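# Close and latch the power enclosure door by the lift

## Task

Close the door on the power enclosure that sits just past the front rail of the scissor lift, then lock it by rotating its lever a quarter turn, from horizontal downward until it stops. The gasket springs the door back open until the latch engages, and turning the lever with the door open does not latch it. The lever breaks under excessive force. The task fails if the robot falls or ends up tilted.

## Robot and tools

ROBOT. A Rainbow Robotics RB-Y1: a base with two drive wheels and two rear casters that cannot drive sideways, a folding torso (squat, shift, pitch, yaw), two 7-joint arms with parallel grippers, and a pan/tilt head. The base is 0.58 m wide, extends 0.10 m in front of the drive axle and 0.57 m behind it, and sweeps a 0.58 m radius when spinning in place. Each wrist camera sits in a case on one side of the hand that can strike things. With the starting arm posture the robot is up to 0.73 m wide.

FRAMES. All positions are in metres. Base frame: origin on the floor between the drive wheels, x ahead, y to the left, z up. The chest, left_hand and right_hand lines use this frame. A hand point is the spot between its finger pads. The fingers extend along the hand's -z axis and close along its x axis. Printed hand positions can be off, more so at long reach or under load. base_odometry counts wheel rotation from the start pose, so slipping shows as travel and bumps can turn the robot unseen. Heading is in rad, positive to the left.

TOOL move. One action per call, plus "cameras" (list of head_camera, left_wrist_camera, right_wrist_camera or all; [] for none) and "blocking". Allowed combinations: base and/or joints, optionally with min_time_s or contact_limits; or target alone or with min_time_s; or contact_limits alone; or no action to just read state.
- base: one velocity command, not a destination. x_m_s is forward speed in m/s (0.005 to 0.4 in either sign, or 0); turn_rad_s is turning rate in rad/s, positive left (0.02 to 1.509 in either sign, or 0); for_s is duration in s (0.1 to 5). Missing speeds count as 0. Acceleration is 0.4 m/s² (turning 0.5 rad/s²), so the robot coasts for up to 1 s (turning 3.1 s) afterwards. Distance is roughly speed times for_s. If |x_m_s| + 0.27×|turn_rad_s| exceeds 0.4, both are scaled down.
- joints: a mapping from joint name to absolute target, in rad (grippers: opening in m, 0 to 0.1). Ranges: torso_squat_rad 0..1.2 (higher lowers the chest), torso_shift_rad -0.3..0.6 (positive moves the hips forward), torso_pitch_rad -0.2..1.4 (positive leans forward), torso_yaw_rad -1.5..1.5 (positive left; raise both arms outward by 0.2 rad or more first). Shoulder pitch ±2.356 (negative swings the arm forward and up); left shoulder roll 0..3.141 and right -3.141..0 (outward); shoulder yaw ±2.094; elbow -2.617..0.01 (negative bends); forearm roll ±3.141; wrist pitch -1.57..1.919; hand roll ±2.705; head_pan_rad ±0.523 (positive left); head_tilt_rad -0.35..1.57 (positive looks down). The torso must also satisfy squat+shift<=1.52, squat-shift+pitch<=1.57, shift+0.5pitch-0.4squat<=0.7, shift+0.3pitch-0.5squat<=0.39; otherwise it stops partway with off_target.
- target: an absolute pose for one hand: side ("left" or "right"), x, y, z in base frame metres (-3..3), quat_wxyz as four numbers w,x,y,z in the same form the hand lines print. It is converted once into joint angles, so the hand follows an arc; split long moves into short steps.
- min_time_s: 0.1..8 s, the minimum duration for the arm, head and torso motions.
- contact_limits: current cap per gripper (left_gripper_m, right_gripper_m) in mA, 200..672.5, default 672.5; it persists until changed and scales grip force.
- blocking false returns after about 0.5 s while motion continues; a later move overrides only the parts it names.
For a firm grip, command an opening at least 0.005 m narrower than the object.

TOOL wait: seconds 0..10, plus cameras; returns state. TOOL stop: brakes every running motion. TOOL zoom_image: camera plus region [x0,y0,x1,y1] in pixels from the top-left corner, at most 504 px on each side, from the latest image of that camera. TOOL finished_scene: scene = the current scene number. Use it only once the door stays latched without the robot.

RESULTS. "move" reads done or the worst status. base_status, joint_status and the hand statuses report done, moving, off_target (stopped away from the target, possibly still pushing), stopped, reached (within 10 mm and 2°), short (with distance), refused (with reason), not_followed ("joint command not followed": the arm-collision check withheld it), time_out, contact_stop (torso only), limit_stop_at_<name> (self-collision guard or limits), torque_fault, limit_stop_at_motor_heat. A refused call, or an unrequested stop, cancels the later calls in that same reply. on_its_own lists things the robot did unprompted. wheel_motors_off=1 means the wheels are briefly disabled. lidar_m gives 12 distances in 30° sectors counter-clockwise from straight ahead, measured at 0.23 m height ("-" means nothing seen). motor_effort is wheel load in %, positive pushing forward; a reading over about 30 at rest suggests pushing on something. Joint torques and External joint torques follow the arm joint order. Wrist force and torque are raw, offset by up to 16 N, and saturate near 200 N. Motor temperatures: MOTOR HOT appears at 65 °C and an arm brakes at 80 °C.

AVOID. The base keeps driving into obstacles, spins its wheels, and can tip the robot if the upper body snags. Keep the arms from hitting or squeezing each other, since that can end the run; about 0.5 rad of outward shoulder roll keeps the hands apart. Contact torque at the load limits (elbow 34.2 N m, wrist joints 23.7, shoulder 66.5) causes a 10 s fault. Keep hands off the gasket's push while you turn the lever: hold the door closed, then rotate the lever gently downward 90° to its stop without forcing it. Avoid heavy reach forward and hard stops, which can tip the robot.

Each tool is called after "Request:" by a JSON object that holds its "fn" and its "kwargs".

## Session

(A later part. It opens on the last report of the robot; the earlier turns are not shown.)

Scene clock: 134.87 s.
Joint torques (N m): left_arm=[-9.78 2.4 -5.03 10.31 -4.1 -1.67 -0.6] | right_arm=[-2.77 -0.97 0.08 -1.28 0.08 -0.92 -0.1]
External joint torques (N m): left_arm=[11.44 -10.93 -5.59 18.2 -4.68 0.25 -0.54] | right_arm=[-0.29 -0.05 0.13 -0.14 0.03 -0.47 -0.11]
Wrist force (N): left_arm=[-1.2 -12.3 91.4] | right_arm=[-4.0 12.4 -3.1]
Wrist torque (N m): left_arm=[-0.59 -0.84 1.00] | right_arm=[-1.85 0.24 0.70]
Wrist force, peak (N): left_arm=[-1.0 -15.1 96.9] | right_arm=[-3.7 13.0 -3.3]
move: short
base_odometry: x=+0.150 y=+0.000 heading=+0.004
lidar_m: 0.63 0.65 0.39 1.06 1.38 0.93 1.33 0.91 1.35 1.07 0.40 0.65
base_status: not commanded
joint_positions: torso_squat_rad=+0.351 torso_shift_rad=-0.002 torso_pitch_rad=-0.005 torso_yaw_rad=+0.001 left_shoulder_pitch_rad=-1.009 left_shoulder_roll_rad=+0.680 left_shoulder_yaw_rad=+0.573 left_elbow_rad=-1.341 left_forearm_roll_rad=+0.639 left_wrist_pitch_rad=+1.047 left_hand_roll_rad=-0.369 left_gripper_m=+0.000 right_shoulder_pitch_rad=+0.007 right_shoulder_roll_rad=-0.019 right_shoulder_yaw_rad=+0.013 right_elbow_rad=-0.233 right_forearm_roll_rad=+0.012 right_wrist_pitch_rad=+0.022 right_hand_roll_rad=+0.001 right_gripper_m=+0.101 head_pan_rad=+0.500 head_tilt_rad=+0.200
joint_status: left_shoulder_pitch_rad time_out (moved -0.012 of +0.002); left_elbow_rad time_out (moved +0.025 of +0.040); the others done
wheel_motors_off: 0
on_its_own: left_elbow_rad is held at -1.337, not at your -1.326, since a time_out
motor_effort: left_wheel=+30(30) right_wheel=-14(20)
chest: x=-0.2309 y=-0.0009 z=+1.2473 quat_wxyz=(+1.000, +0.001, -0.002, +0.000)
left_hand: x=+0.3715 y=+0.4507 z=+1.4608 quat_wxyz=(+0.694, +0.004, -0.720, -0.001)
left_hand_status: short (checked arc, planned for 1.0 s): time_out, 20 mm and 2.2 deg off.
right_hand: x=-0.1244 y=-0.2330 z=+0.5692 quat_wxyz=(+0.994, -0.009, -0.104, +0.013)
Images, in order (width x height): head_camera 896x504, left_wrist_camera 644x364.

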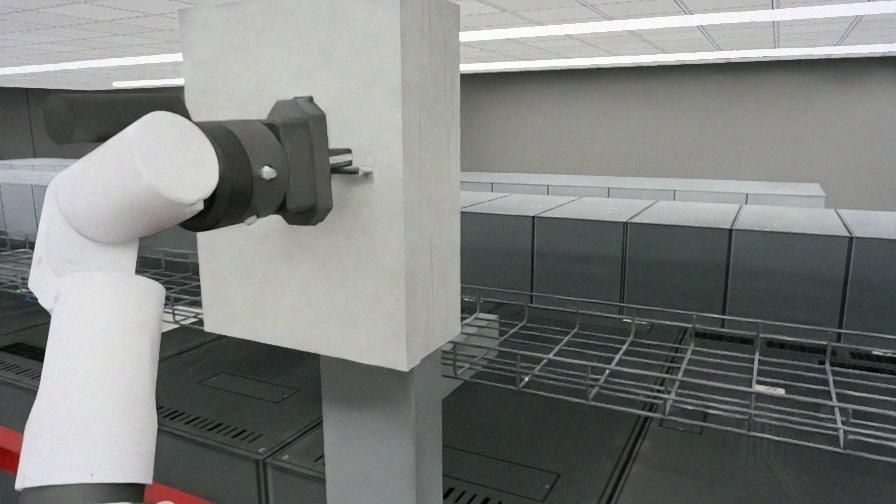

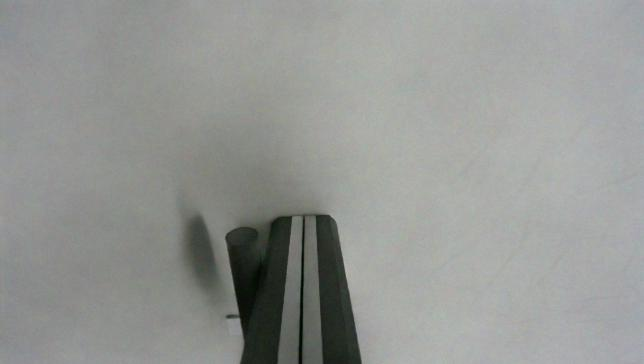

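Request:
{"fn": "move", "kwargs": {"target": {"side":"left","x":0.374,"y":0.454,"z":1.432,"quat_wxyz":[0.7071,0,-0.7071,0]}, "min_time_s": 1, "cameras": ["head_camera","left_wrist_camera"]}}

Request:
{"fn": "zoom_image", "kwargs": {"camera": "head_camera", "region": [290, 120, 410, 200]}}

Scene clock: 153.10 s.
Joint torques (N m): left_arm=[1.15 -1.34 -5.74 12.49 -4.3 2.69 -0.86] | right_arm=[-2.35 -1.4 -0.39 -1.37 0.1 -0.75 -0.08]
External joint torques (N m): left_arm=[22.2 -14.81 -6.3 20.39 -4.93 4.59 -0.8] | right_arm=[0.1 -0.48 -0.34 -0.24 0.05 -0.29 -0.09]
External joint torques when the fault began: left_arm=[48.29 -25.3 -8.72 33.98 -8.27 13.12 -1.42]
Wrist force (N): left_arm=[14.9 -5.2 62.8] | right_arm=[-3.8 12.3 -3.1]
Wrist torque (N m): left_arm=[-0.71 -1.79 0.67] | right_arm=[-1.84 0.26 0.68]
Wrist force, peak (N): left_arm=[-2.2 -13.4 94.1] | right_arm=[-4.1 12.9 -3.4]
move: torque_fault
TORQUE FAULT: left_elbow_rad reached its load limit. The robot stopped for 10 seconds, dropped its targets and accepts commands again. The stop added 9.2 s to the call.
base_odometry: x=+0.150 y=+0.000 heading=+0.003
lidar_m: 0.62 0.65 0.40 1.06 1.37 0.93 1.33 0.90 1.35 1.08 0.40 0.65
base_status: not commanded
joint_positions: torso_squat_rad=+0.350 torso_shift_rad=-0.002 torso_pitch_rad=-0.004 torso_yaw_rad=+0.001 left_shoulder_pitch_rad=-0.992 left_shoulder_roll_rad=+0.678 left_shoulder_yaw_rad=+0.583 left_elbow_rad=-1.355 left_forearm_roll_rad=+0.651 left_wrist_pitch_rad=+1.044 left_hand_roll_rad=-0.378 left_gripper_m=+0.000 right_shoulder_pitch_rad=+0.007 right_shoulder_roll_rad=-0.019 right_shoulder_yaw_rad=+0.013 right_elbow_rad=-0.233 right_forearm_roll_rad=+0.012 right_wrist_pitch_rad=+0.022 right_hand_roll_rad=+0.001 right_gripper_m=+0.101 head_pan_rad=+0.500 head_tilt_rad=+0.200
joint_status: left_shoulder_pitch_rad torque_fault (moved +0.017 of +0.048); left_shoulder_roll_rad torque_fault (moved -0.001 of -0.016); left_elbow_rad torque_fault (moved -0.014 of -0.004); left_hand_roll_rad torque_fault (moved -0.009 of -0.015); the others done
wheel_motors_off: 0
on_its_own: left_shoulder_pitch_rad is held at -0.986, not at your -0.962, since a torque_fault; left_hand_roll_rad is held at -0.378, not at your -0.384, since a torque_fault
motor_effort: left_wheel=+26(30) right_wheel=-13(18)
chest: x=-0.2303 y=-0.0009 z=+1.2474 quat_wxyz=(+1.000, +0.001, -0.002, +0.000)
left_hand: x=+0.3697 y=+0.4532 z=+1.4577 quat_wxyz=(+0.692, +0.005, -0.722, -0.001)
left_hand_status: short (checked arc, planned for 1.0 s): torque_fault, 26 mm and 2.5 deg off.
right_hand: x=-0.1245 y=-0.2330 z=+0.5692 quat_wxyz=(+0.994, -0.009, -0.104, +0.013)
Images, in order (width x height): head_camera 896x504, left_wrist_camera 644x364.

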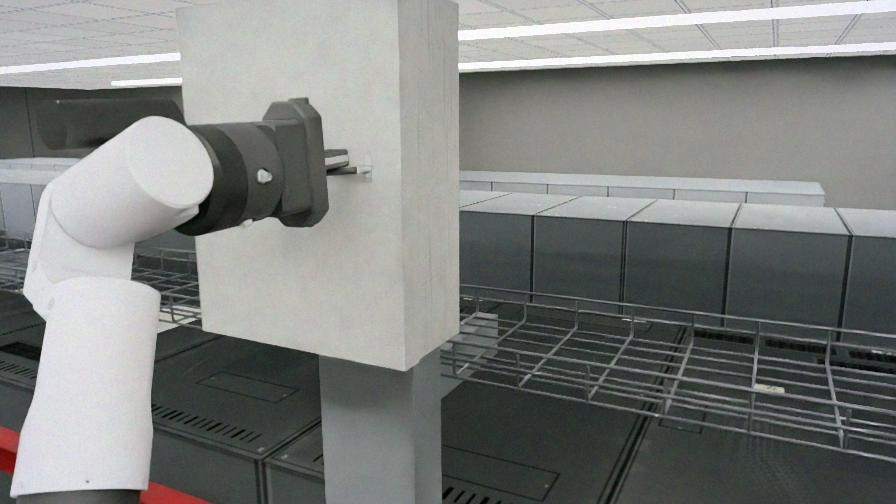

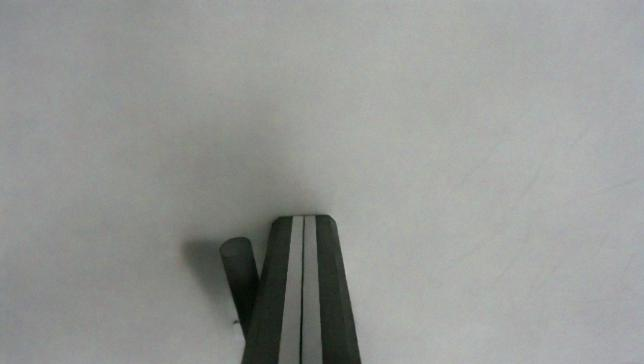

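Scaled by 4.200.

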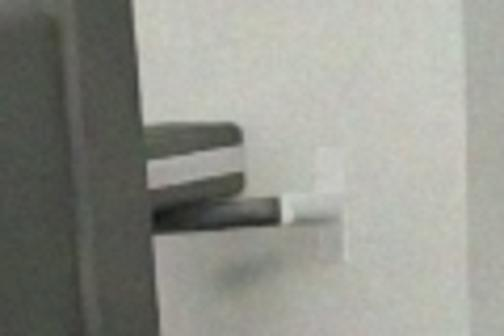

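Request:
{"fn": "move", "kwargs": {"target": {"side":"left","x":0.3,"y":0.48,"z":1.5,"quat_wxyz":[0.7071,0,-0.7071,0]}, "min_time_s": 1.5, "cameras": ["head_camera","left_wrist_camera"]}}

Request:
{"fn": "move", "kwargs": {"base": {"x_m_s":-0.1,"for_s":1.5}, "joints": {"torso_squat_rad":0.2,"torso_pitch_rad":0.2}, "cameras": ["head_camera","left_wrist_camera"]}}

Request:
{"fn": "move", "kwargs": {"joints": {"left_shoulder_pitch_rad":-0.2,"left_shoulder_roll_rad":1.5,"left_shoulder_yaw_rad":0.2,"left_elbow_rad":-1.9,"left_forearm_roll_rad":1.57,"left_wrist_pitch_rad":0,"left_hand_roll_rad":0}, "cameras": ["head_camera","left_wrist_camera"]}}

Scene clock: 183.20 s.
Joint torques (N m): left_arm=[-16.13 13.03 0.97 -6.55 0.68 -1.66 0.07] | right_arm=[-2.12 -1.4 -0.09 -1.16 0.13 -0.78 -0.18]
External joint torques (N m): left_arm=[2.12 -0.79 0.37 -0.34 0.12 0.31 0.13] | right_arm=[0.21 -0.44 -0.04 -0.08 0.08 -0.33 -0.19]
Wrist force (N): left_arm=[-11.8 10.9 9.3] | right_arm=[-3.8 12.1 -3.1]
Wrist torque (N m): left_arm=[-0.72 -1.69 0.40] | right_arm=[-1.80 0.26 0.67]
Wrist force, peak (N): left_arm=[14.7 -5.1 63.1] | right_arm=[-4.3 12.8 -3.0]
move: done
base_odometry: x=+0.150 y=+0.000 heading=+0.003
lidar_m: 0.62 0.65 0.39 1.07 1.37 0.93 1.33 0.90 1.35 1.08 0.40 0.65
base_status: not commanded
joint_positions: torso_squat_rad=+0.350 torso_shift_rad=+0.000 torso_pitch_rad=+0.000 torso_yaw_rad=+0.000 left_shoulder_pitch_rad=-0.987 left_shoulder_roll_rad=+0.828 left_shoulder_yaw_rad=+0.652 left_elbow_rad=-1.489 left_forearm_roll_rad=+0.726 left_wrist_pitch_rad=+1.306 left_hand_roll_rad=-0.288 left_gripper_m=+0.000 right_shoulder_pitch_rad=+0.007 right_shoulder_roll_rad=-0.019 right_shoulder_yaw_rad=+0.013 right_elbow_rad=-0.233 right_forearm_roll_rad=+0.012 right_wrist_pitch_rad=+0.022 right_hand_roll_rad=+0.001 right_gripper_m=+0.101 head_pan_rad=+0.500 head_tilt_rad=+0.200
joint_status: all done
wheel_motors_off: 0
motor_effort: left_wheel=+13(26) right_wheel=-13(15)
chest: x=-0.2282 y=-0.0002 z=+1.2475 quat_wxyz=(+1.000, +0.000, +0.000, +0.000)
left_hand: x=+0.3033 y=+0.4805 z=+1.4980 quat_wxyz=(+0.708, -0.001, -0.706, +0.000)
left_hand_status: reached (checked arc, planned for 1.5 s): 4 mm and 0.2 deg off.
right_hand: x=-0.1248 y=-0.2331 z=+0.5692 quat_wxyz=(+0.995, -0.009, -0.102, +0.013)
Images, in order (width x height): head_camera 896x504, left_wrist_camera 644x364.

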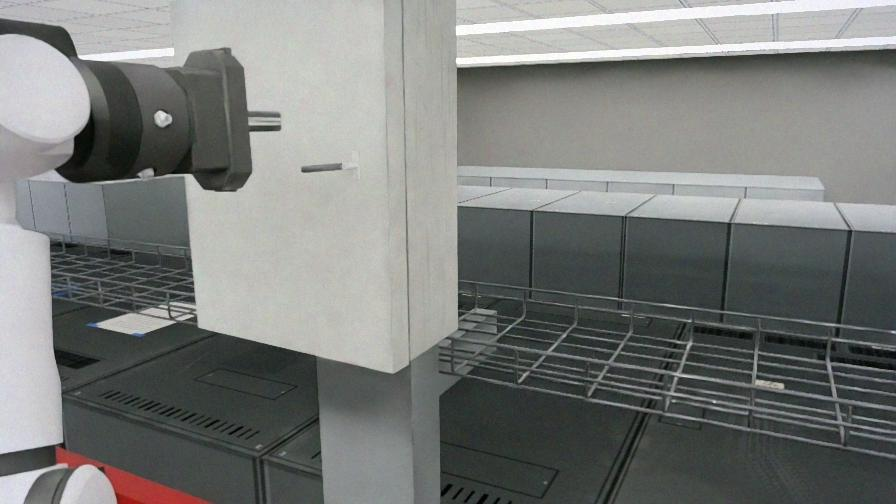

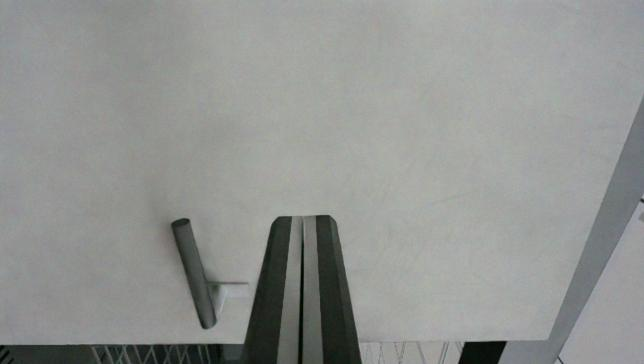

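Scene clock: 186.17 s.
Joint torques (N m): left_arm=[-16.01 14.44 1.89 -7.14 0.65 -1.72 0.12] | right_arm=[2.36 -1.35 -0.19 0.52 0.14 -0.45 -0.13]
External joint torques (N m): left_arm=[1.56 -1.65 -0.07 0.18 0.1 0.23 0.17] | right_arm=[-0.77 -0.4 -0.06 -0.46 0.14 -0.39 -0.13]
Wrist force (N): left_arm=[-11.4 11.0 8.5] | right_arm=[-3.0 12.6 -3.1]
Wrist torque (N m): left_arm=[-0.80 -1.65 0.40] | right_arm=[-1.88 0.31 0.67]
Wrist force, peak (N): left_arm=[-12.0 10.9 9.6] | right_arm=[-3.3 13.0 -3.1]
move: done
base_odometry: x=+0.000 y=+0.000 heading=+0.003
lidar_m: 0.77 0.49 1.09 2.89 1.28 0.79 1.17 0.77 1.26 2.88 1.12 0.50
base_status: done (sent for 1.5 of 1.5 s)
joint_positions: torso_squat_rad=+0.200 torso_shift_rad=+0.000 torso_pitch_rad=+0.200 torso_yaw_rad=+0.000 left_shoulder_pitch_rad=-0.987 left_shoulder_roll_rad=+0.828 left_shoulder_yaw_rad=+0.652 left_elbow_rad=-1.489 left_forearm_roll_rad=+0.726 left_wrist_pitch_rad=+1.306 left_hand_roll_rad=-0.288 left_gripper_m=+0.000 right_shoulder_pitch_rad=+0.007 right_shoulder_roll_rad=-0.019 right_shoulder_yaw_rad=+0.013 right_elbow_rad=-0.233 right_forearm_roll_rad=+0.012 right_wrist_pitch_rad=+0.022 right_hand_roll_rad=+0.001 right_gripper_m=+0.101 head_pan_rad=+0.500 head_tilt_rad=+0.200
joint_status: all done
wheel_motors_off: 0
motor_effort: left_wheel=-3(22) right_wheel=-12(30)
chest: x=-0.1666 y=-0.0002 z=+1.2698 quat_wxyz=(+0.995, +0.000, +0.100, +0.000)
left_hand: x=+0.4040 y=+0.4807 z=+1.4097 quat_wxyz=(+0.775, +0.000, -0.632, +0.000)
right_hand: x=-0.2003 y=-0.2331 z=+0.5845 quat_wxyz=(+1.000, -0.008, -0.002, +0.014)
Images, in order (width x height): head_camera 896x504, left_wrist_camera 644x364.

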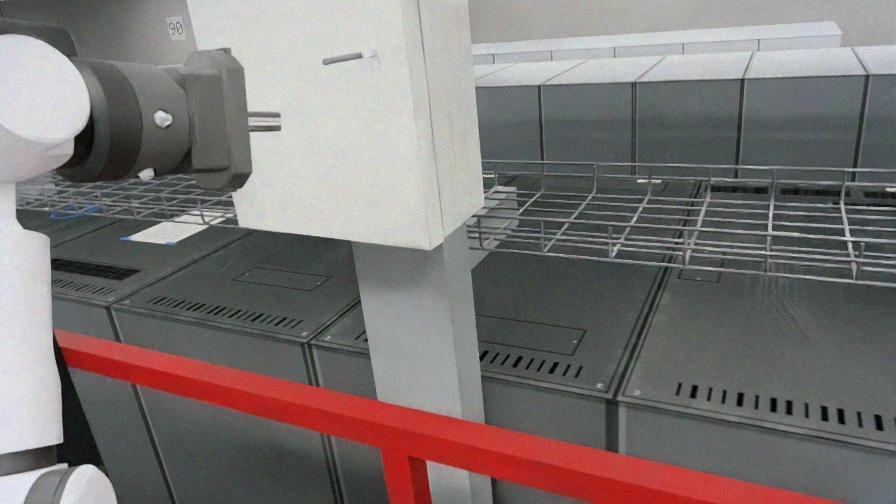

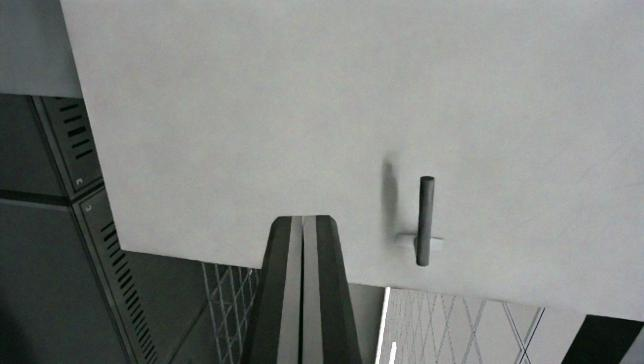

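Scene clock: 187.70 s.
Joint torques (N m): left_arm=[-10.52 14.72 12.67 -0.21 -0.08 -1.52 -0.34] | right_arm=[2.9 -1.12 -0.48 0.42 0.12 -0.44 -0.14]
External joint torques (N m): left_arm=[0.87 -1.8 0.46 0.19 -0.1 0.46 -0.29] | right_arm=[-0.23 -0.17 -0.35 -0.56 0.11 -0.37 -0.14]
Wrist force (N): left_arm=[-11.1 10.7 11.1] | right_arm=[-2.5 12.3 -3.5]
Wrist torque (N m): left_arm=[-0.70 -1.56 0.42] | right_arm=[-1.83 0.35 0.67]
Wrist force, peak (N): left_arm=[-11.7 11.0 11.1] | right_arm=[-2.8 13.0 -3.2]
move: done
base_odometry: x=+0.000 y=+0.000 heading=+0.003
lidar_m: 0.77 0.49 1.09 2.90 1.28 0.79 1.18 0.77 1.27 2.89 1.12 0.50
base_status: not commanded
joint_positions: torso_squat_rad=+0.200 torso_shift_rad=+0.000 torso_pitch_rad=+0.200 torso_yaw_rad=+0.000 left_shoulder_pitch_rad=-0.200 left_shoulder_roll_rad=+1.500 left_shoulder_yaw_rad=+0.200 left_elbow_rad=-1.900 left_forearm_roll_rad=+1.570 left_wrist_pitch_rad=+0.000 left_hand_roll_rad=+0.000 left_gripper_m=+0.000 right_shoulder_pitch_rad=+0.007 right_shoulder_roll_rad=-0.019 right_shoulder_yaw_rad=+0.013 right_elbow_rad=-0.233 right_forearm_roll_rad=+0.012 right_wrist_pitch_rad=+0.022 right_hand_roll_rad=+0.001 right_gripper_m=+0.101 head_pan_rad=+0.500 head_tilt_rad=+0.200
joint_status: all done
wheel_motors_off: 0
motor_effort: left_wheel=-4(4) right_wheel=-13(14)
chest: x=-0.1666 y=-0.0002 z=+1.2698 quat_wxyz=(+0.995, +0.000, +0.100, +0.000)
left_hand: x=+0.3512 y=+0.3411 z=+1.4307 quat_wxyz=(+0.621, -0.154, -0.760, -0.118)
right_hand: x=-0.2003 y=-0.2331 z=+0.5845 quat_wxyz=(+1.000, -0.008, -0.002, +0.014)
Images, in order (width x height): head_camera 896x504, left_wrist_camera 644x364.

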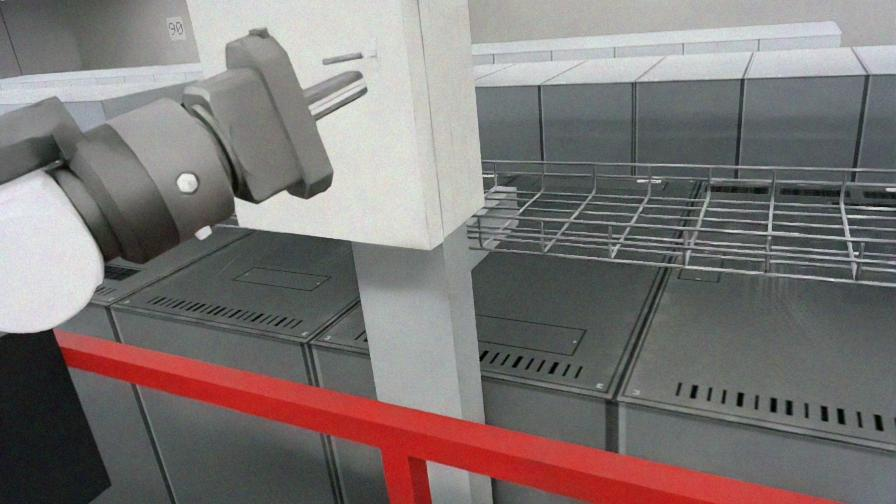

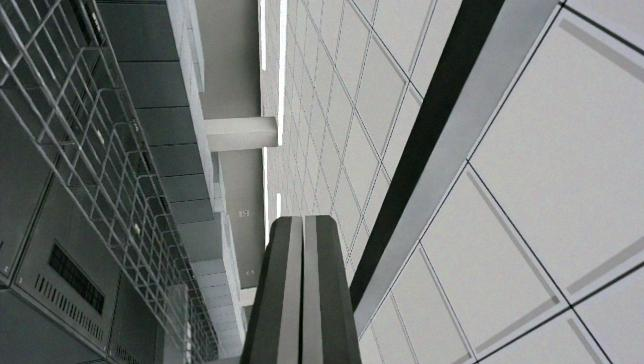

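Request:
{"fn": "move", "kwargs": {"target": {"side":"left","x":0.31,"y":0.47,"z":1.5,"quat_wxyz":[0.7071,0,-0.7071,0]}, "cameras": ["head_camera"]}}

Request:
{"fn": "move", "kwargs": {"base": {"x_m_s":0.1,"for_s":1.5}, "joints": {"head_tilt_rad":0.1}, "cameras": ["head_camera","left_wrist_camera"]}}

Scene clock: 192.50 s.
Joint torques (N m): left_arm=[-6.84 15.84 10.82 0.15 -0.09 -1.87 -0.48] | right_arm=[2.5 -1.06 -0.4 0.59 0.07 -0.41 -0.09]
External joint torques (N m): left_arm=[1.36 -0.79 -0.17 -0.44 0.27 0.04 -0.42] | right_arm=[-0.63 -0.1 -0.26 -0.39 0.06 -0.34 -0.09]
Wrist force (N): left_arm=[-11.9 10.7 9.5] | right_arm=[-2.5 12.6 -3.5]
Wrist torque (N m): left_arm=[-0.72 -1.72 0.41] | right_arm=[-1.86 0.36 0.68]
Wrist force, peak (N): left_arm=[-12.7 10.8 10.6] | right_arm=[-3.1 12.8 -3.3]
move: done
base_odometry: x=+0.000 y=+0.000 heading=+0.003
lidar_m: 0.78 0.49 1.09 2.89 1.28 0.79 1.17 0.77 1.26 2.89 1.12 0.51
base_status: not commanded
joint_positions: torso_squat_rad=+0.200 torso_shift_rad=+0.000 torso_pitch_rad=+0.200 torso_yaw_rad=+0.000 left_shoulder_pitch_rad=+0.135 left_shoulder_roll_rad=+1.554 left_shoulder_yaw_rad=+0.890 left_elbow_rad=-1.827 left_forearm_roll_rad=+1.289 left_wrist_pitch_rad=+0.587 left_hand_roll_rad=+0.368 left_gripper_m=+0.000 right_shoulder_pitch_rad=+0.007 right_shoulder_roll_rad=-0.019 right_shoulder_yaw_rad=+0.013 right_elbow_rad=-0.233 right_forearm_roll_rad=+0.012 right_wrist_pitch_rad=+0.022 right_hand_roll_rad=+0.001 right_gripper_m=+0.101 head_pan_rad=+0.500 head_tilt_rad=+0.200
joint_status: all done
wheel_motors_off: 0
motor_effort: left_wheel=-4(4) right_wheel=-11(15)
chest: x=-0.1666 y=-0.0002 z=+1.2698 quat_wxyz=(+0.995, +0.000, +0.100, +0.000)
left_hand: x=+0.3097 y=+0.4704 z=+1.5010 quat_wxyz=(+0.707, -0.004, -0.708, -0.005)
left_hand_status: reached (checked arc, planned for 1.0 s): 1 mm and 0.7 deg off.
right_hand: x=-0.2003 y=-0.2331 z=+0.5845 quat_wxyz=(+1.000, -0.008, -0.002, +0.014)
Images, in order (width x height): head_camera 896x504.

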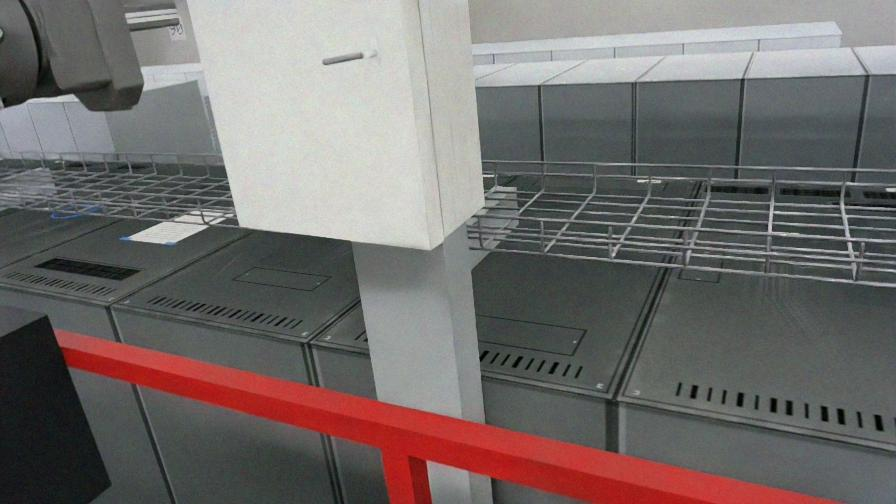

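Scene clock: 195.43 s.
Joint torques (N m): left_arm=[-6.83 15.36 11 0.19 -0.23 -1.82 -0.4] | right_arm=[3.35 -1.05 -0.43 0.47 0.03 -0.45 -0.03]
External joint torques (N m): left_arm=[1.37 -1.27 0 -0.4 0.13 0.09 -0.34] | right_arm=[0.2 -0.09 -0.29 -0.52 0.02 -0.39 -0.03]
Wrist force (N): left_arm=[-11.7 10.5 10.1] | right_arm=[-2.5 12.6 -3.4]
Wrist torque (N m): left_arm=[-0.66 -1.66 0.43] | right_arm=[-1.87 0.35 0.70]
Wrist force, peak (N): left_arm=[-11.8 11.0 10.2] | right_arm=[-2.6 12.8 -3.3]
move: done
base_odometry: x=+0.151 y=+0.001 heading=+0.004
lidar_m: 0.62 0.65 0.40 1.06 1.37 0.93 1.33 0.90 1.35 1.08 0.40 0.65
base_status: done (sent for 1.5 of 1.5 s)
joint_positions: torso_squat_rad=+0.200 torso_shift_rad=+0.000 torso_pitch_rad=+0.200 torso_yaw_rad=+0.000 left_shoulder_pitch_rad=+0.135 left_shoulder_roll_rad=+1.554 left_shoulder_yaw_rad=+0.890 left_elbow_rad=-1.827 left_forearm_roll_rad=+1.289 left_wrist_pitch_rad=+0.587 left_hand_roll_rad=+0.368 left_gripper_m=+0.000 right_shoulder_pitch_rad=+0.007 right_shoulder_roll_rad=-0.019 right_shoulder_yaw_rad=+0.013 right_elbow_rad=-0.233 right_forearm_roll_rad=+0.012 right_wrist_pitch_rad=+0.022 right_hand_roll_rad=+0.001 right_gripper_m=+0.101 head_pan_rad=+0.500 head_tilt_rad=+0.100
joint_status: all done
wheel_motors_off: 0
motor_effort: left_wheel=+8(28) right_wheel=-14(42)
chest: x=-0.1665 y=-0.0002 z=+1.2698 quat_wxyz=(+0.995, +0.000, +0.100, +0.000)
left_hand: x=+0.3098 y=+0.4703 z=+1.5009 quat_wxyz=(+0.707, -0.004, -0.708, -0.005)
right_hand: x=-0.2002 y=-0.2331 z=+0.5845 quat_wxyz=(+1.000, -0.008, -0.002, +0.014)
Images, in order (width x height): head_camera 896x504, left_wrist_camera 644x364.

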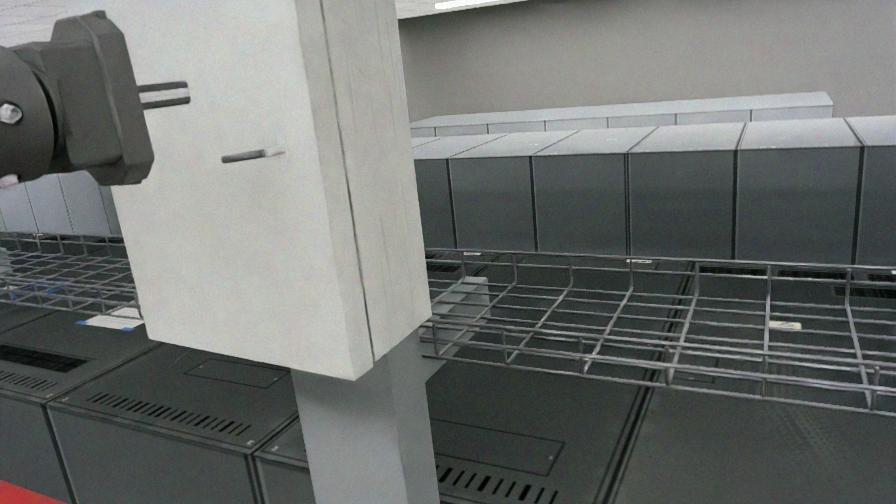

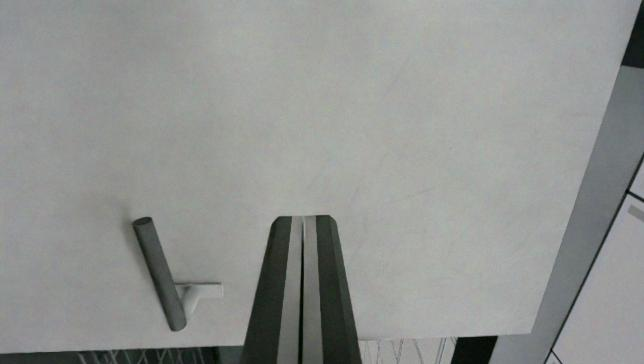

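Request:
{"fn": "move", "kwargs": {"target": {"side":"left","x":0.355,"y":0.455,"z":1.48,"quat_wxyz":[0.7071,0,-0.7071,0]}, "cameras": ["left_wrist_camera"]}}

Request:
{"fn": "move", "kwargs": {"target": {"side":"left","x":0.373,"y":0.453,"z":1.474,"quat_wxyz":[0.7071,0,-0.7071,0]}, "min_time_s": 1, "cameras": ["head_camera","left_wrist_camera"]}}

Request:
{"fn": "zoom_image", "kwargs": {"camera": "head_camera", "region": [180, 80, 340, 180]}}

Scene clock: 200.17 s.
Joint torques (N m): left_arm=[-11.22 14.01 12.25 2.03 -0.23 -1.34 -0.49] | right_arm=[2.94 -1.03 -0.3 0.72 0.17 -0.33 -0.08]
External joint torques (N m): left_arm=[-0.9 -2 0.25 0.16 0.18 0.26 -0.43] | right_arm=[-0.21 -0.07 -0.16 -0.27 0.16 -0.27 -0.08]
Wrist force (N): left_arm=[-11.5 10.9 9.5] | right_arm=[-2.5 12.8 -3.1]
Wrist torque (N m): left_arm=[-0.75 -1.65 0.39] | right_arm=[-1.88 0.33 0.67]
Wrist force, peak (N): left_arm=[-13.1 11.1 9.5] | right_arm=[-2.7 12.9 -3.2]
move: done
base_odometry: x=+0.151 y=+0.001 heading=+0.004
lidar_m: 0.63 0.65 0.39 1.06 1.37 0.93 1.33 0.91 1.35 1.08 0.40 0.65
base_status: not commanded
joint_positions: torso_squat_rad=+0.200 torso_shift_rad=+0.000 torso_pitch_rad=+0.200 torso_yaw_rad=+0.000 left_shoulder_pitch_rad=+0.115 left_shoulder_roll_rad=+1.725 left_shoulder_yaw_rad=+0.644 left_elbow_rad=-1.761 left_forearm_roll_rad=+1.087 left_wrist_pitch_rad=+0.384 left_hand_roll_rad=+0.672 left_gripper_m=+0.000 right_shoulder_pitch_rad=+0.007 right_shoulder_roll_rad=-0.019 right_shoulder_yaw_rad=+0.013 right_elbow_rad=-0.233 right_forearm_roll_rad=+0.012 right_wrist_pitch_rad=+0.022 right_hand_roll_rad=+0.001 right_gripper_m=+0.101 head_pan_rad=+0.500 head_tilt_rad=+0.100
joint_status: all done
wheel_motors_off: 0
motor_effort: left_wheel=+8(8) right_wheel=-14(16)
chest: x=-0.1665 y=-0.0002 z=+1.2698 quat_wxyz=(+0.995, +0.000, +0.100, +0.000)
left_hand: x=+0.3546 y=+0.4547 z=+1.4802 quat_wxyz=(+0.709, -0.004, -0.705, -0.005)
left_hand_status: reached (checked arc, planned for 0.6 s): 0 mm and 0.8 deg off.
right_hand: x=-0.2002 y=-0.2331 z=+0.5845 quat_wxyz=(+1.000, -0.008, -0.002, +0.014)
Images, in order (width x height): left_wrist_camera 644x364.

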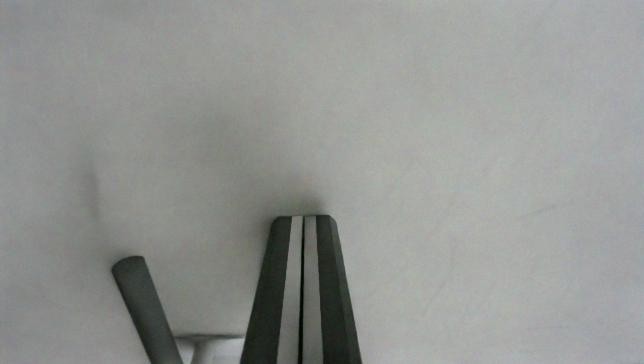

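Scene clock: 201.50 s.
Joint torques (N m): left_arm=[-15.2 19.31 13.43 5.34 -0.98 -2.27 0.03] | right_arm=[3.19 -0.93 -0.51 0.49 0.2 -0.27 -0.22]
External joint torques (N m): left_arm=[-3.96 3.41 1.33 2.58 -0.59 -1.01 0.08] | right_arm=[0.11 0.03 -0.38 -0.47 0.19 -0.2 -0.22]
Wrist force (N): left_arm=[-21.6 9.8 58.5] | right_arm=[-2.8 12.5 -3.5]
Wrist torque (N m): left_arm=[-1.10 -1.04 0.34] | right_arm=[-1.87 0.33 0.69]
Wrist force, peak (N): left_arm=[-21.9 9.3 61.6] | right_arm=[-2.9 12.8 -3.5]
move: done
base_odometry: x=+0.150 y=+0.001 heading=+0.005
lidar_m: 0.62 0.64 0.40 1.06 1.37 0.93 1.33 0.91 1.35 1.08 0.41 0.65
base_status: not commanded
joint_positions: torso_squat_rad=+0.200 torso_shift_rad=-0.001 torso_pitch_rad=+0.198 torso_yaw_rad=+0.001 left_shoulder_pitch_rad=+0.092 left_shoulder_roll_rad=+1.827 left_shoulder_yaw_rad=+0.508 left_elbow_rad=-1.710 left_forearm_roll_rad=+0.928 left_wrist_pitch_rad=+0.285 left_hand_roll_rad=+0.908 left_gripper_m=+0.000 right_shoulder_pitch_rad=+0.007 right_shoulder_roll_rad=-0.019 right_shoulder_yaw_rad=+0.013 right_elbow_rad=-0.233 right_forearm_roll_rad=+0.012 right_wrist_pitch_rad=+0.022 right_hand_roll_rad=+0.001 right_gripper_m=+0.101 head_pan_rad=+0.500 head_tilt_rad=+0.100
joint_status: all done
wheel_motors_off: 0
motor_effort: left_wheel=+21(22) right_wheel=-14(16)
chest: x=-0.1678 y=-0.0001 z=+1.2699 quat_wxyz=(+0.995, +0.000, +0.099, +0.000)
left_hand: x=+0.3709 y=+0.4536 z=+1.4744 quat_wxyz=(+0.709, -0.002, -0.705, -0.002)
left_hand_status: reached (checked arc, planned for 1.0 s): 2 mm and 0.5 deg off.
right_hand: x=-0.2000 y=-0.2332 z=+0.5845 quat_wxyz=(+1.000, -0.008, -0.003, +0.014)
Images, in order (width x height): head_camera 896x504, left_wrist_camera 644x364.

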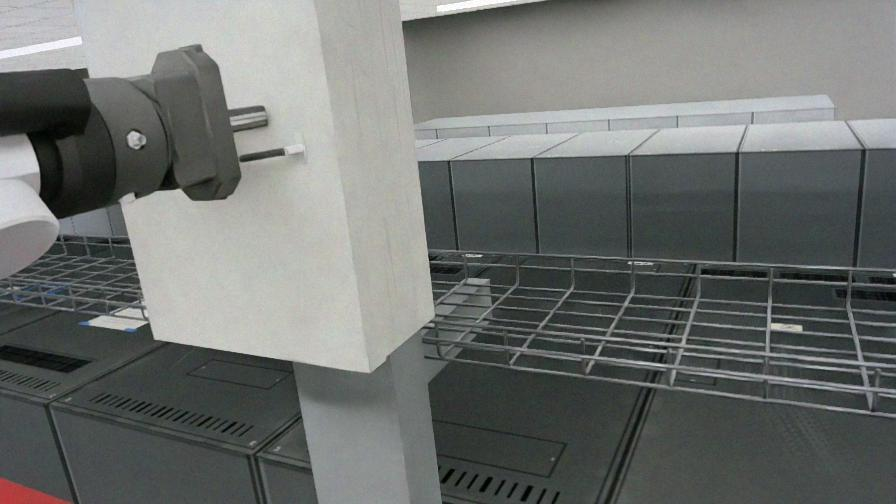

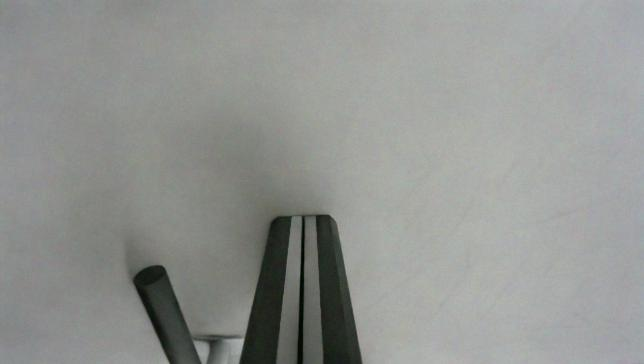

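Scaled by 3.150.

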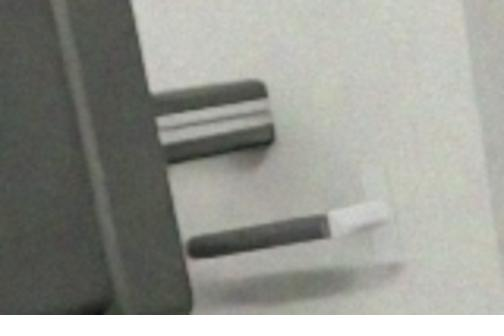

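Request:
{"fn": "move", "kwargs": {"target": {"side":"left","x":0.373,"y":0.438,"z":1.458,"quat_wxyz":[0.7071,0,-0.7071,0]}, "min_time_s": 1, "cameras": ["left_wrist_camera"]}}

Request:
{"fn": "move", "kwargs": {"target": {"side":"left","x":0.374,"y":0.438,"z":1.44,"quat_wxyz":[0.7071,0,-0.7071,0]}, "min_time_s": 1.5, "cameras": ["head_camera","left_wrist_camera"]}}

Request:
{"fn": "zoom_image", "kwargs": {"camera": "head_camera", "region": [180, 80, 340, 180]}}

Scene clock: 205.77 s.
Joint torques (N m): left_arm=[-8.88 16.48 4.88 -4.86 0.57 -3.07 -0.08] | right_arm=[3.24 -0.91 -0.31 0.58 0.07 -0.47 -0.08]
External joint torques (N m): left_arm=[2.55 0.33 -7.32 -7.62 1.1 -2.25 -0.02] | right_arm=[0.2 0.07 -0.17 -0.37 0.06 -0.4 -0.08]
Wrist force (N): left_arm=[-0.8 27.5 62.9] | right_arm=[-2.7 12.5 -3.1]
Wrist torque (N m): left_arm=[-0.71 -1.67 0.36] | right_arm=[-1.86 0.32 0.70]
Wrist force, peak (N): left_arm=[-1.9 27.1 64.6] | right_arm=[-2.8 12.9 -3.9]
move: done
base_odometry: x=+0.150 y=+0.001 heading=+0.005
lidar_m: 0.62 0.65 0.39 1.07 1.37 0.93 1.33 0.91 1.35 1.07 0.41 0.65
base_status: not commanded
joint_positions: torso_squat_rad=+0.200 torso_shift_rad=-0.001 torso_pitch_rad=+0.197 torso_yaw_rad=+0.001 left_shoulder_pitch_rad=+0.002 left_shoulder_roll_rad=+1.820 left_shoulder_yaw_rad=+0.387 left_elbow_rad=-1.778 left_forearm_roll_rad=+0.662 left_wrist_pitch_rad=+0.317 left_hand_roll_rad=+1.170 left_gripper_m=+0.000 right_shoulder_pitch_rad=+0.007 right_shoulder_roll_rad=-0.019 right_shoulder_yaw_rad=+0.013 right_elbow_rad=-0.233 right_forearm_roll_rad=+0.012 right_wrist_pitch_rad=+0.022 right_hand_roll_rad=+0.001 right_gripper_m=+0.101 head_pan_rad=+0.500 head_tilt_rad=+0.100
joint_status: all done
wheel_motors_off: 0
motor_effort: left_wheel=+26(26) right_wheel=-14(17)
chest: x=-0.1683 y=+0.0001 z=+1.2699 quat_wxyz=(+0.995, +0.000, +0.098, +0.001)
left_hand: x=+0.3718 y=+0.4391 z=+1.4602 quat_wxyz=(+0.707, -0.001, -0.707, -0.001)
left_hand_status: reached (checked arc, planned for 1.0 s): 3 mm and 0.1 deg off.
right_hand: x=-0.1998 y=-0.2331 z=+0.5846 quat_wxyz=(+1.000, -0.008, -0.004, +0.014)
Images, in order (width x height): left_wrist_camera 644x364.

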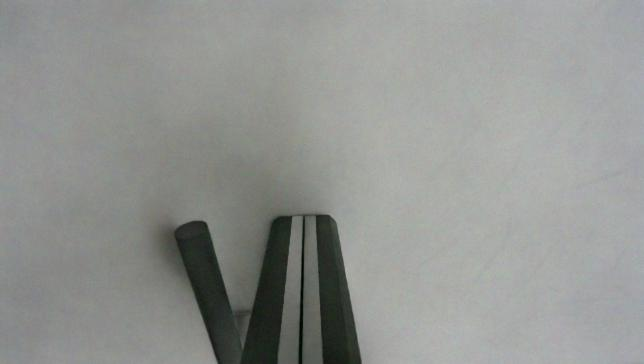

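Scene clock: 207.60 s.
Joint torques (N m): left_arm=[6.21 8.5 -12.67 -7.11 2.08 -0.77 -0.34] | right_arm=[3.35 -0.67 -0.1 0.58 0.17 -0.35 -0.07]
External joint torques (N m): left_arm=[17.74 -8.13 -24.98 -9.64 2.63 -0.2 -0.29] | right_arm=[0.35 0.28 0.03 -0.35 0.16 -0.27 -0.07]
Wrist force (N): left_arm=[32.0 26.4 62.5] | right_arm=[-2.5 12.6 -3.3]
Wrist torque (N m): left_arm=[-1.04 -1.40 0.81] | right_arm=[-1.88 0.34 0.68]
Wrist force, peak (N): left_arm=[32.2 26.6 62.7] | right_arm=[-2.7 12.8 -3.2]
move: done
base_odometry: x=+0.150 y=+0.001 heading=+0.005
lidar_m: 0.62 0.64 0.40 1.07 1.37 0.93 1.33 0.91 1.35 1.07 0.40 0.65
base_status: not commanded
joint_positions: torso_squat_rad=+0.201 torso_shift_rad=-0.002 torso_pitch_rad=+0.196 torso_yaw_rad=+0.001 left_shoulder_pitch_rad=-0.064 left_shoulder_roll_rad=+1.797 left_shoulder_yaw_rad=+0.291 left_elbow_rad=-1.798 left_forearm_roll_rad=+0.520 left_wrist_pitch_rad=+0.314 left_hand_roll_rad=+1.283 left_gripper_m=+0.000 right_shoulder_pitch_rad=+0.007 right_shoulder_roll_rad=-0.019 right_shoulder_yaw_rad=+0.013 right_elbow_rad=-0.233 right_forearm_roll_rad=+0.012 right_wrist_pitch_rad=+0.022 right_hand_roll_rad=+0.001 right_gripper_m=+0.101 head_pan_rad=+0.500 head_tilt_rad=+0.100
joint_status: all done
wheel_motors_off: 0
motor_effort: left_wheel=+26(27) right_wheel=-15(17)
chest: x=-0.1690 y=-0.0003 z=+1.2700 quat_wxyz=(+0.995, +0.000, +0.098, +0.001)
left_hand: x=+0.3727 y=+0.4367 z=+1.4473 quat_wxyz=(+0.704, -0.001, -0.710, -0.003)
left_hand_status: reached (checked arc, planned for 1.5 s): 8 mm and 0.5 deg off.
right_hand: x=-0.1996 y=-0.2330 z=+0.5845 quat_wxyz=(+1.000, -0.008, -0.004, +0.014)
Images, in order (width x height): head_camera 896x504, left_wrist_camera 644x364.

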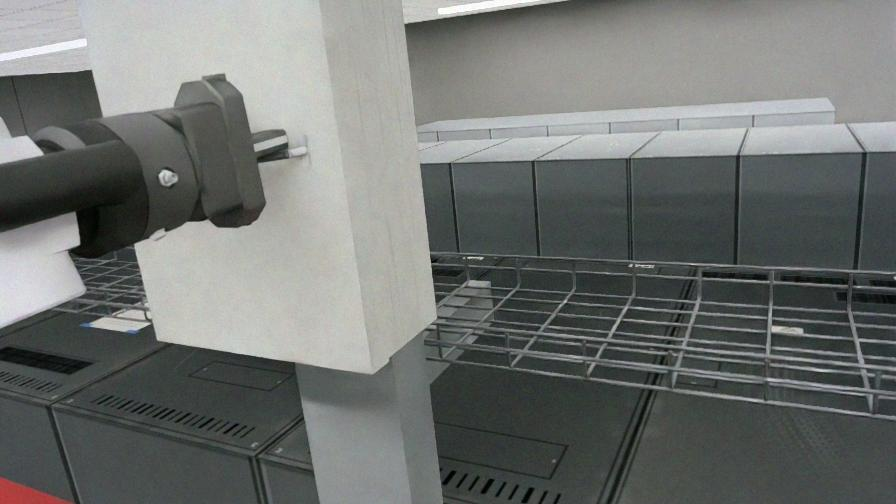

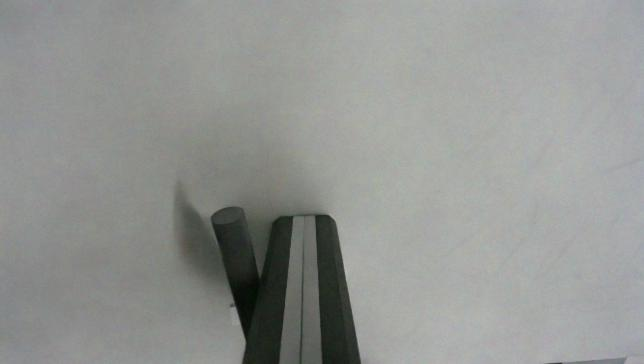

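Scaled by 3.150.

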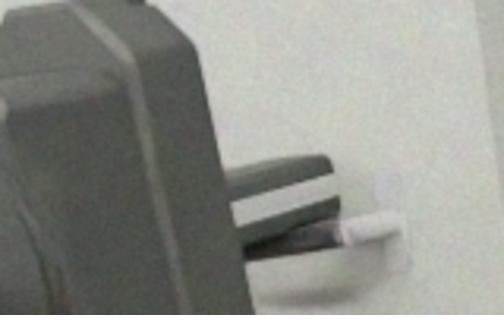

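Request:
{"fn": "move", "kwargs": {"target": {"side":"left","x":0.374,"y":0.44,"z":1.425,"quat_wxyz":[0.7071,0,-0.7071,0]}, "min_time_s": 1.5, "cameras": ["left_wrist_camera"]}}

Request:
{"fn": "move", "kwargs": {"target": {"side":"left","x":0.375,"y":0.44,"z":1.415,"quat_wxyz":[0.7071,0,-0.7071,0]}, "min_time_s": 1, "cameras": ["head_camera","left_wrist_camera"]}}

Request:
{"fn": "zoom_image", "kwargs": {"camera": "head_camera", "region": [180, 80, 340, 180]}}

Scene clock: 212.37 s.
Joint torques (N m): left_arm=[26.97 -2.16 -36.81 -12.63 4.93 0.65 -0.76] | right_arm=[3.13 -1.14 -0.15 0.63 0.1 -0.46 -0.1]
External joint torques (N m): left_arm=[38.54 -19.29 -49.23 -14.67 5.49 1.15 -0.71] | right_arm=[0.16 -0.21 -0.02 -0.29 0.09 -0.38 -0.1]
Wrist force (N): left_arm=[74.2 28.4 47.8] | right_arm=[-2.7 12.3 -3.2]
Wrist torque (N m): left_arm=[-0.99 -2.06 1.21] | right_arm=[-1.81 0.33 0.71]
Wrist force, peak (N): left_arm=[74.7 28.4 47.5] | right_arm=[-3.1 12.8 -3.6]
move: short
base_odometry: x=+0.150 y=+0.001 heading=+0.005
lidar_m: 0.62 0.65 0.39 1.06 1.37 0.93 1.33 0.91 1.35 1.08 0.41 0.66
base_status: not commanded
joint_positions: torso_squat_rad=+0.201 torso_shift_rad=-0.002 torso_pitch_rad=+0.195 torso_yaw_rad=+0.001 left_shoulder_pitch_rad=-0.124 left_shoulder_roll_rad=+1.751 left_shoulder_yaw_rad=+0.226 left_elbow_rad=-1.807 left_forearm_roll_rad=+0.436 left_wrist_pitch_rad=+0.320 left_hand_roll_rad=+1.317 left_gripper_m=+0.000 right_shoulder_pitch_rad=+0.007 right_shoulder_roll_rad=-0.019 right_shoulder_yaw_rad=+0.013 right_elbow_rad=-0.233 right_forearm_roll_rad=+0.012 right_wrist_pitch_rad=+0.022 right_hand_roll_rad=+0.001 right_gripper_m=+0.101 head_pan_rad=+0.500 head_tilt_rad=+0.100
joint_status: all done
wheel_motors_off: 0
motor_effort: left_wheel=+27(27) right_wheel=-15(17)
chest: x=-0.1695 y=-0.0006 z=+1.2700 quat_wxyz=(+0.995, +0.001, +0.097, +0.001)
left_hand: x=+0.3729 y=+0.4378 z=+1.4385 quat_wxyz=(+0.699, +0.000, -0.715, -0.003)
left_hand_status: short (checked arc, planned for 1.5 s): 14 mm and 1.4 deg off.
right_hand: x=-0.1994 y=-0.2328 z=+0.5843 quat_wxyz=(+1.000, -0.008, -0.005, +0.014)
Images, in order (width x height): left_wrist_camera 644x364.

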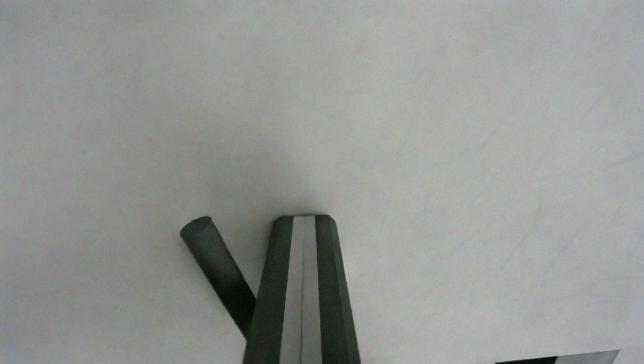

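Scene clock: 213.70 s.
Joint torques (N m): left_arm=[23.54 -0.9 -32.96 -12.95 5.02 -0.75 -0.64] | right_arm=[2.84 -0.8 -0.25 0.64 0.03 -0.48 -0.14]
External joint torques (N m): left_arm=[35.22 -18.34 -45.48 -14.63 5.6 -0.26 -0.59] | right_arm=[-0.12 0.13 -0.12 -0.27 0.02 -0.4 -0.14]
Wrist force (N): left_arm=[66.5 34.4 62.1] | right_arm=[-2.7 12.4 -3.5]
Wrist torque (N m): left_arm=[-1.16 -2.21 1.00] | right_arm=[-1.84 0.33 0.68]
Wrist force, peak (N): left_arm=[87.8 27.2 47.6] | right_arm=[-2.8 12.9 -3.3]
move: short
base_odometry: x=+0.150 y=+0.001 heading=+0.005
lidar_m: 0.62 0.65 0.39 1.06 1.38 0.93 1.33 0.91 1.35 1.08 0.40 0.65
base_status: not commanded
joint_positions: torso_squat_rad=+0.201 torso_shift_rad=-0.002 torso_pitch_rad=+0.194 torso_yaw_rad=+0.001 left_shoulder_pitch_rad=-0.163 left_shoulder_roll_rad=+1.718 left_shoulder_yaw_rad=+0.177 left_elbow_rad=-1.810 left_forearm_roll_rad=+0.394 left_wrist_pitch_rad=+0.324 left_hand_roll_rad=+1.325 left_gripper_m=+0.000 right_shoulder_pitch_rad=+0.007 right_shoulder_roll_rad=-0.019 right_shoulder_yaw_rad=+0.013 right_elbow_rad=-0.233 right_forearm_roll_rad=+0.012 right_wrist_pitch_rad=+0.022 right_hand_roll_rad=+0.001 right_gripper_m=+0.101 head_pan_rad=+0.500 head_tilt_rad=+0.100
joint_status: all done
wheel_motors_off: 0
motor_effort: left_wheel=+27(27) right_wheel=-16(17)
chest: x=-0.1698 y=-0.0005 z=+1.2701 quat_wxyz=(+0.995, +0.001, +0.097, +0.001)
left_hand: x=+0.3741 y=+0.4392 z=+1.4269 quat_wxyz=(+0.700, +0.001, -0.715, -0.002)
left_hand_status: short (checked arc, planned for 1.0 s): 12 mm and 1.2 deg off.
right_hand: x=-0.1993 y=-0.2329 z=+0.5843 quat_wxyz=(+1.000, -0.008, -0.005, +0.014)
Images, in order (width x height): head_camera 896x504, left_wrist_camera 644x364.

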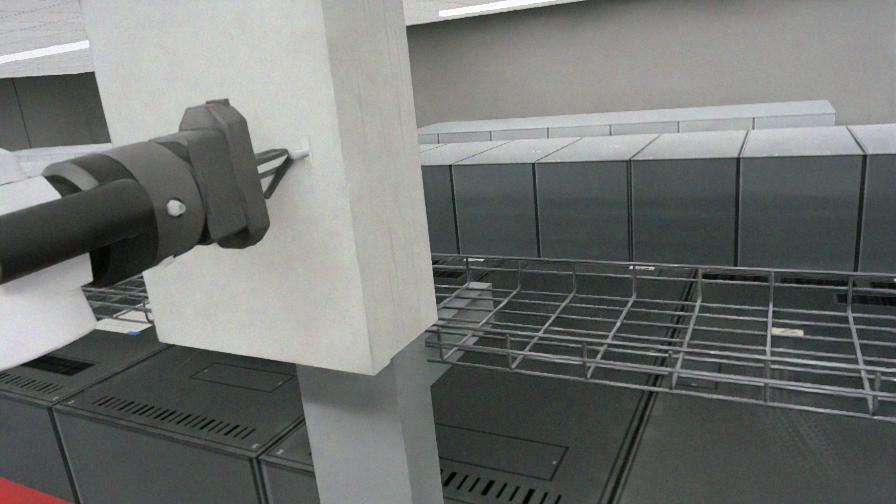

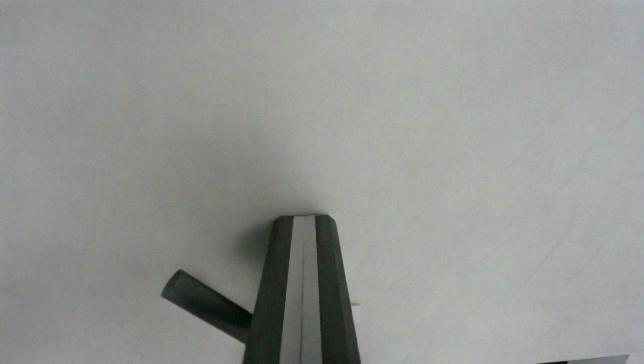

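Scaled by 3.150.

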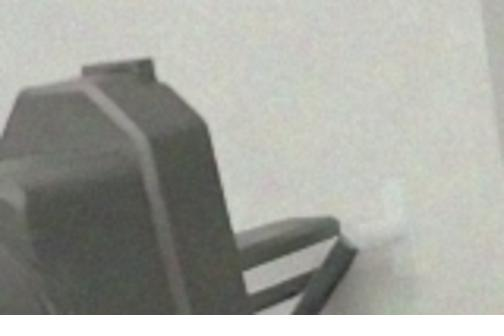

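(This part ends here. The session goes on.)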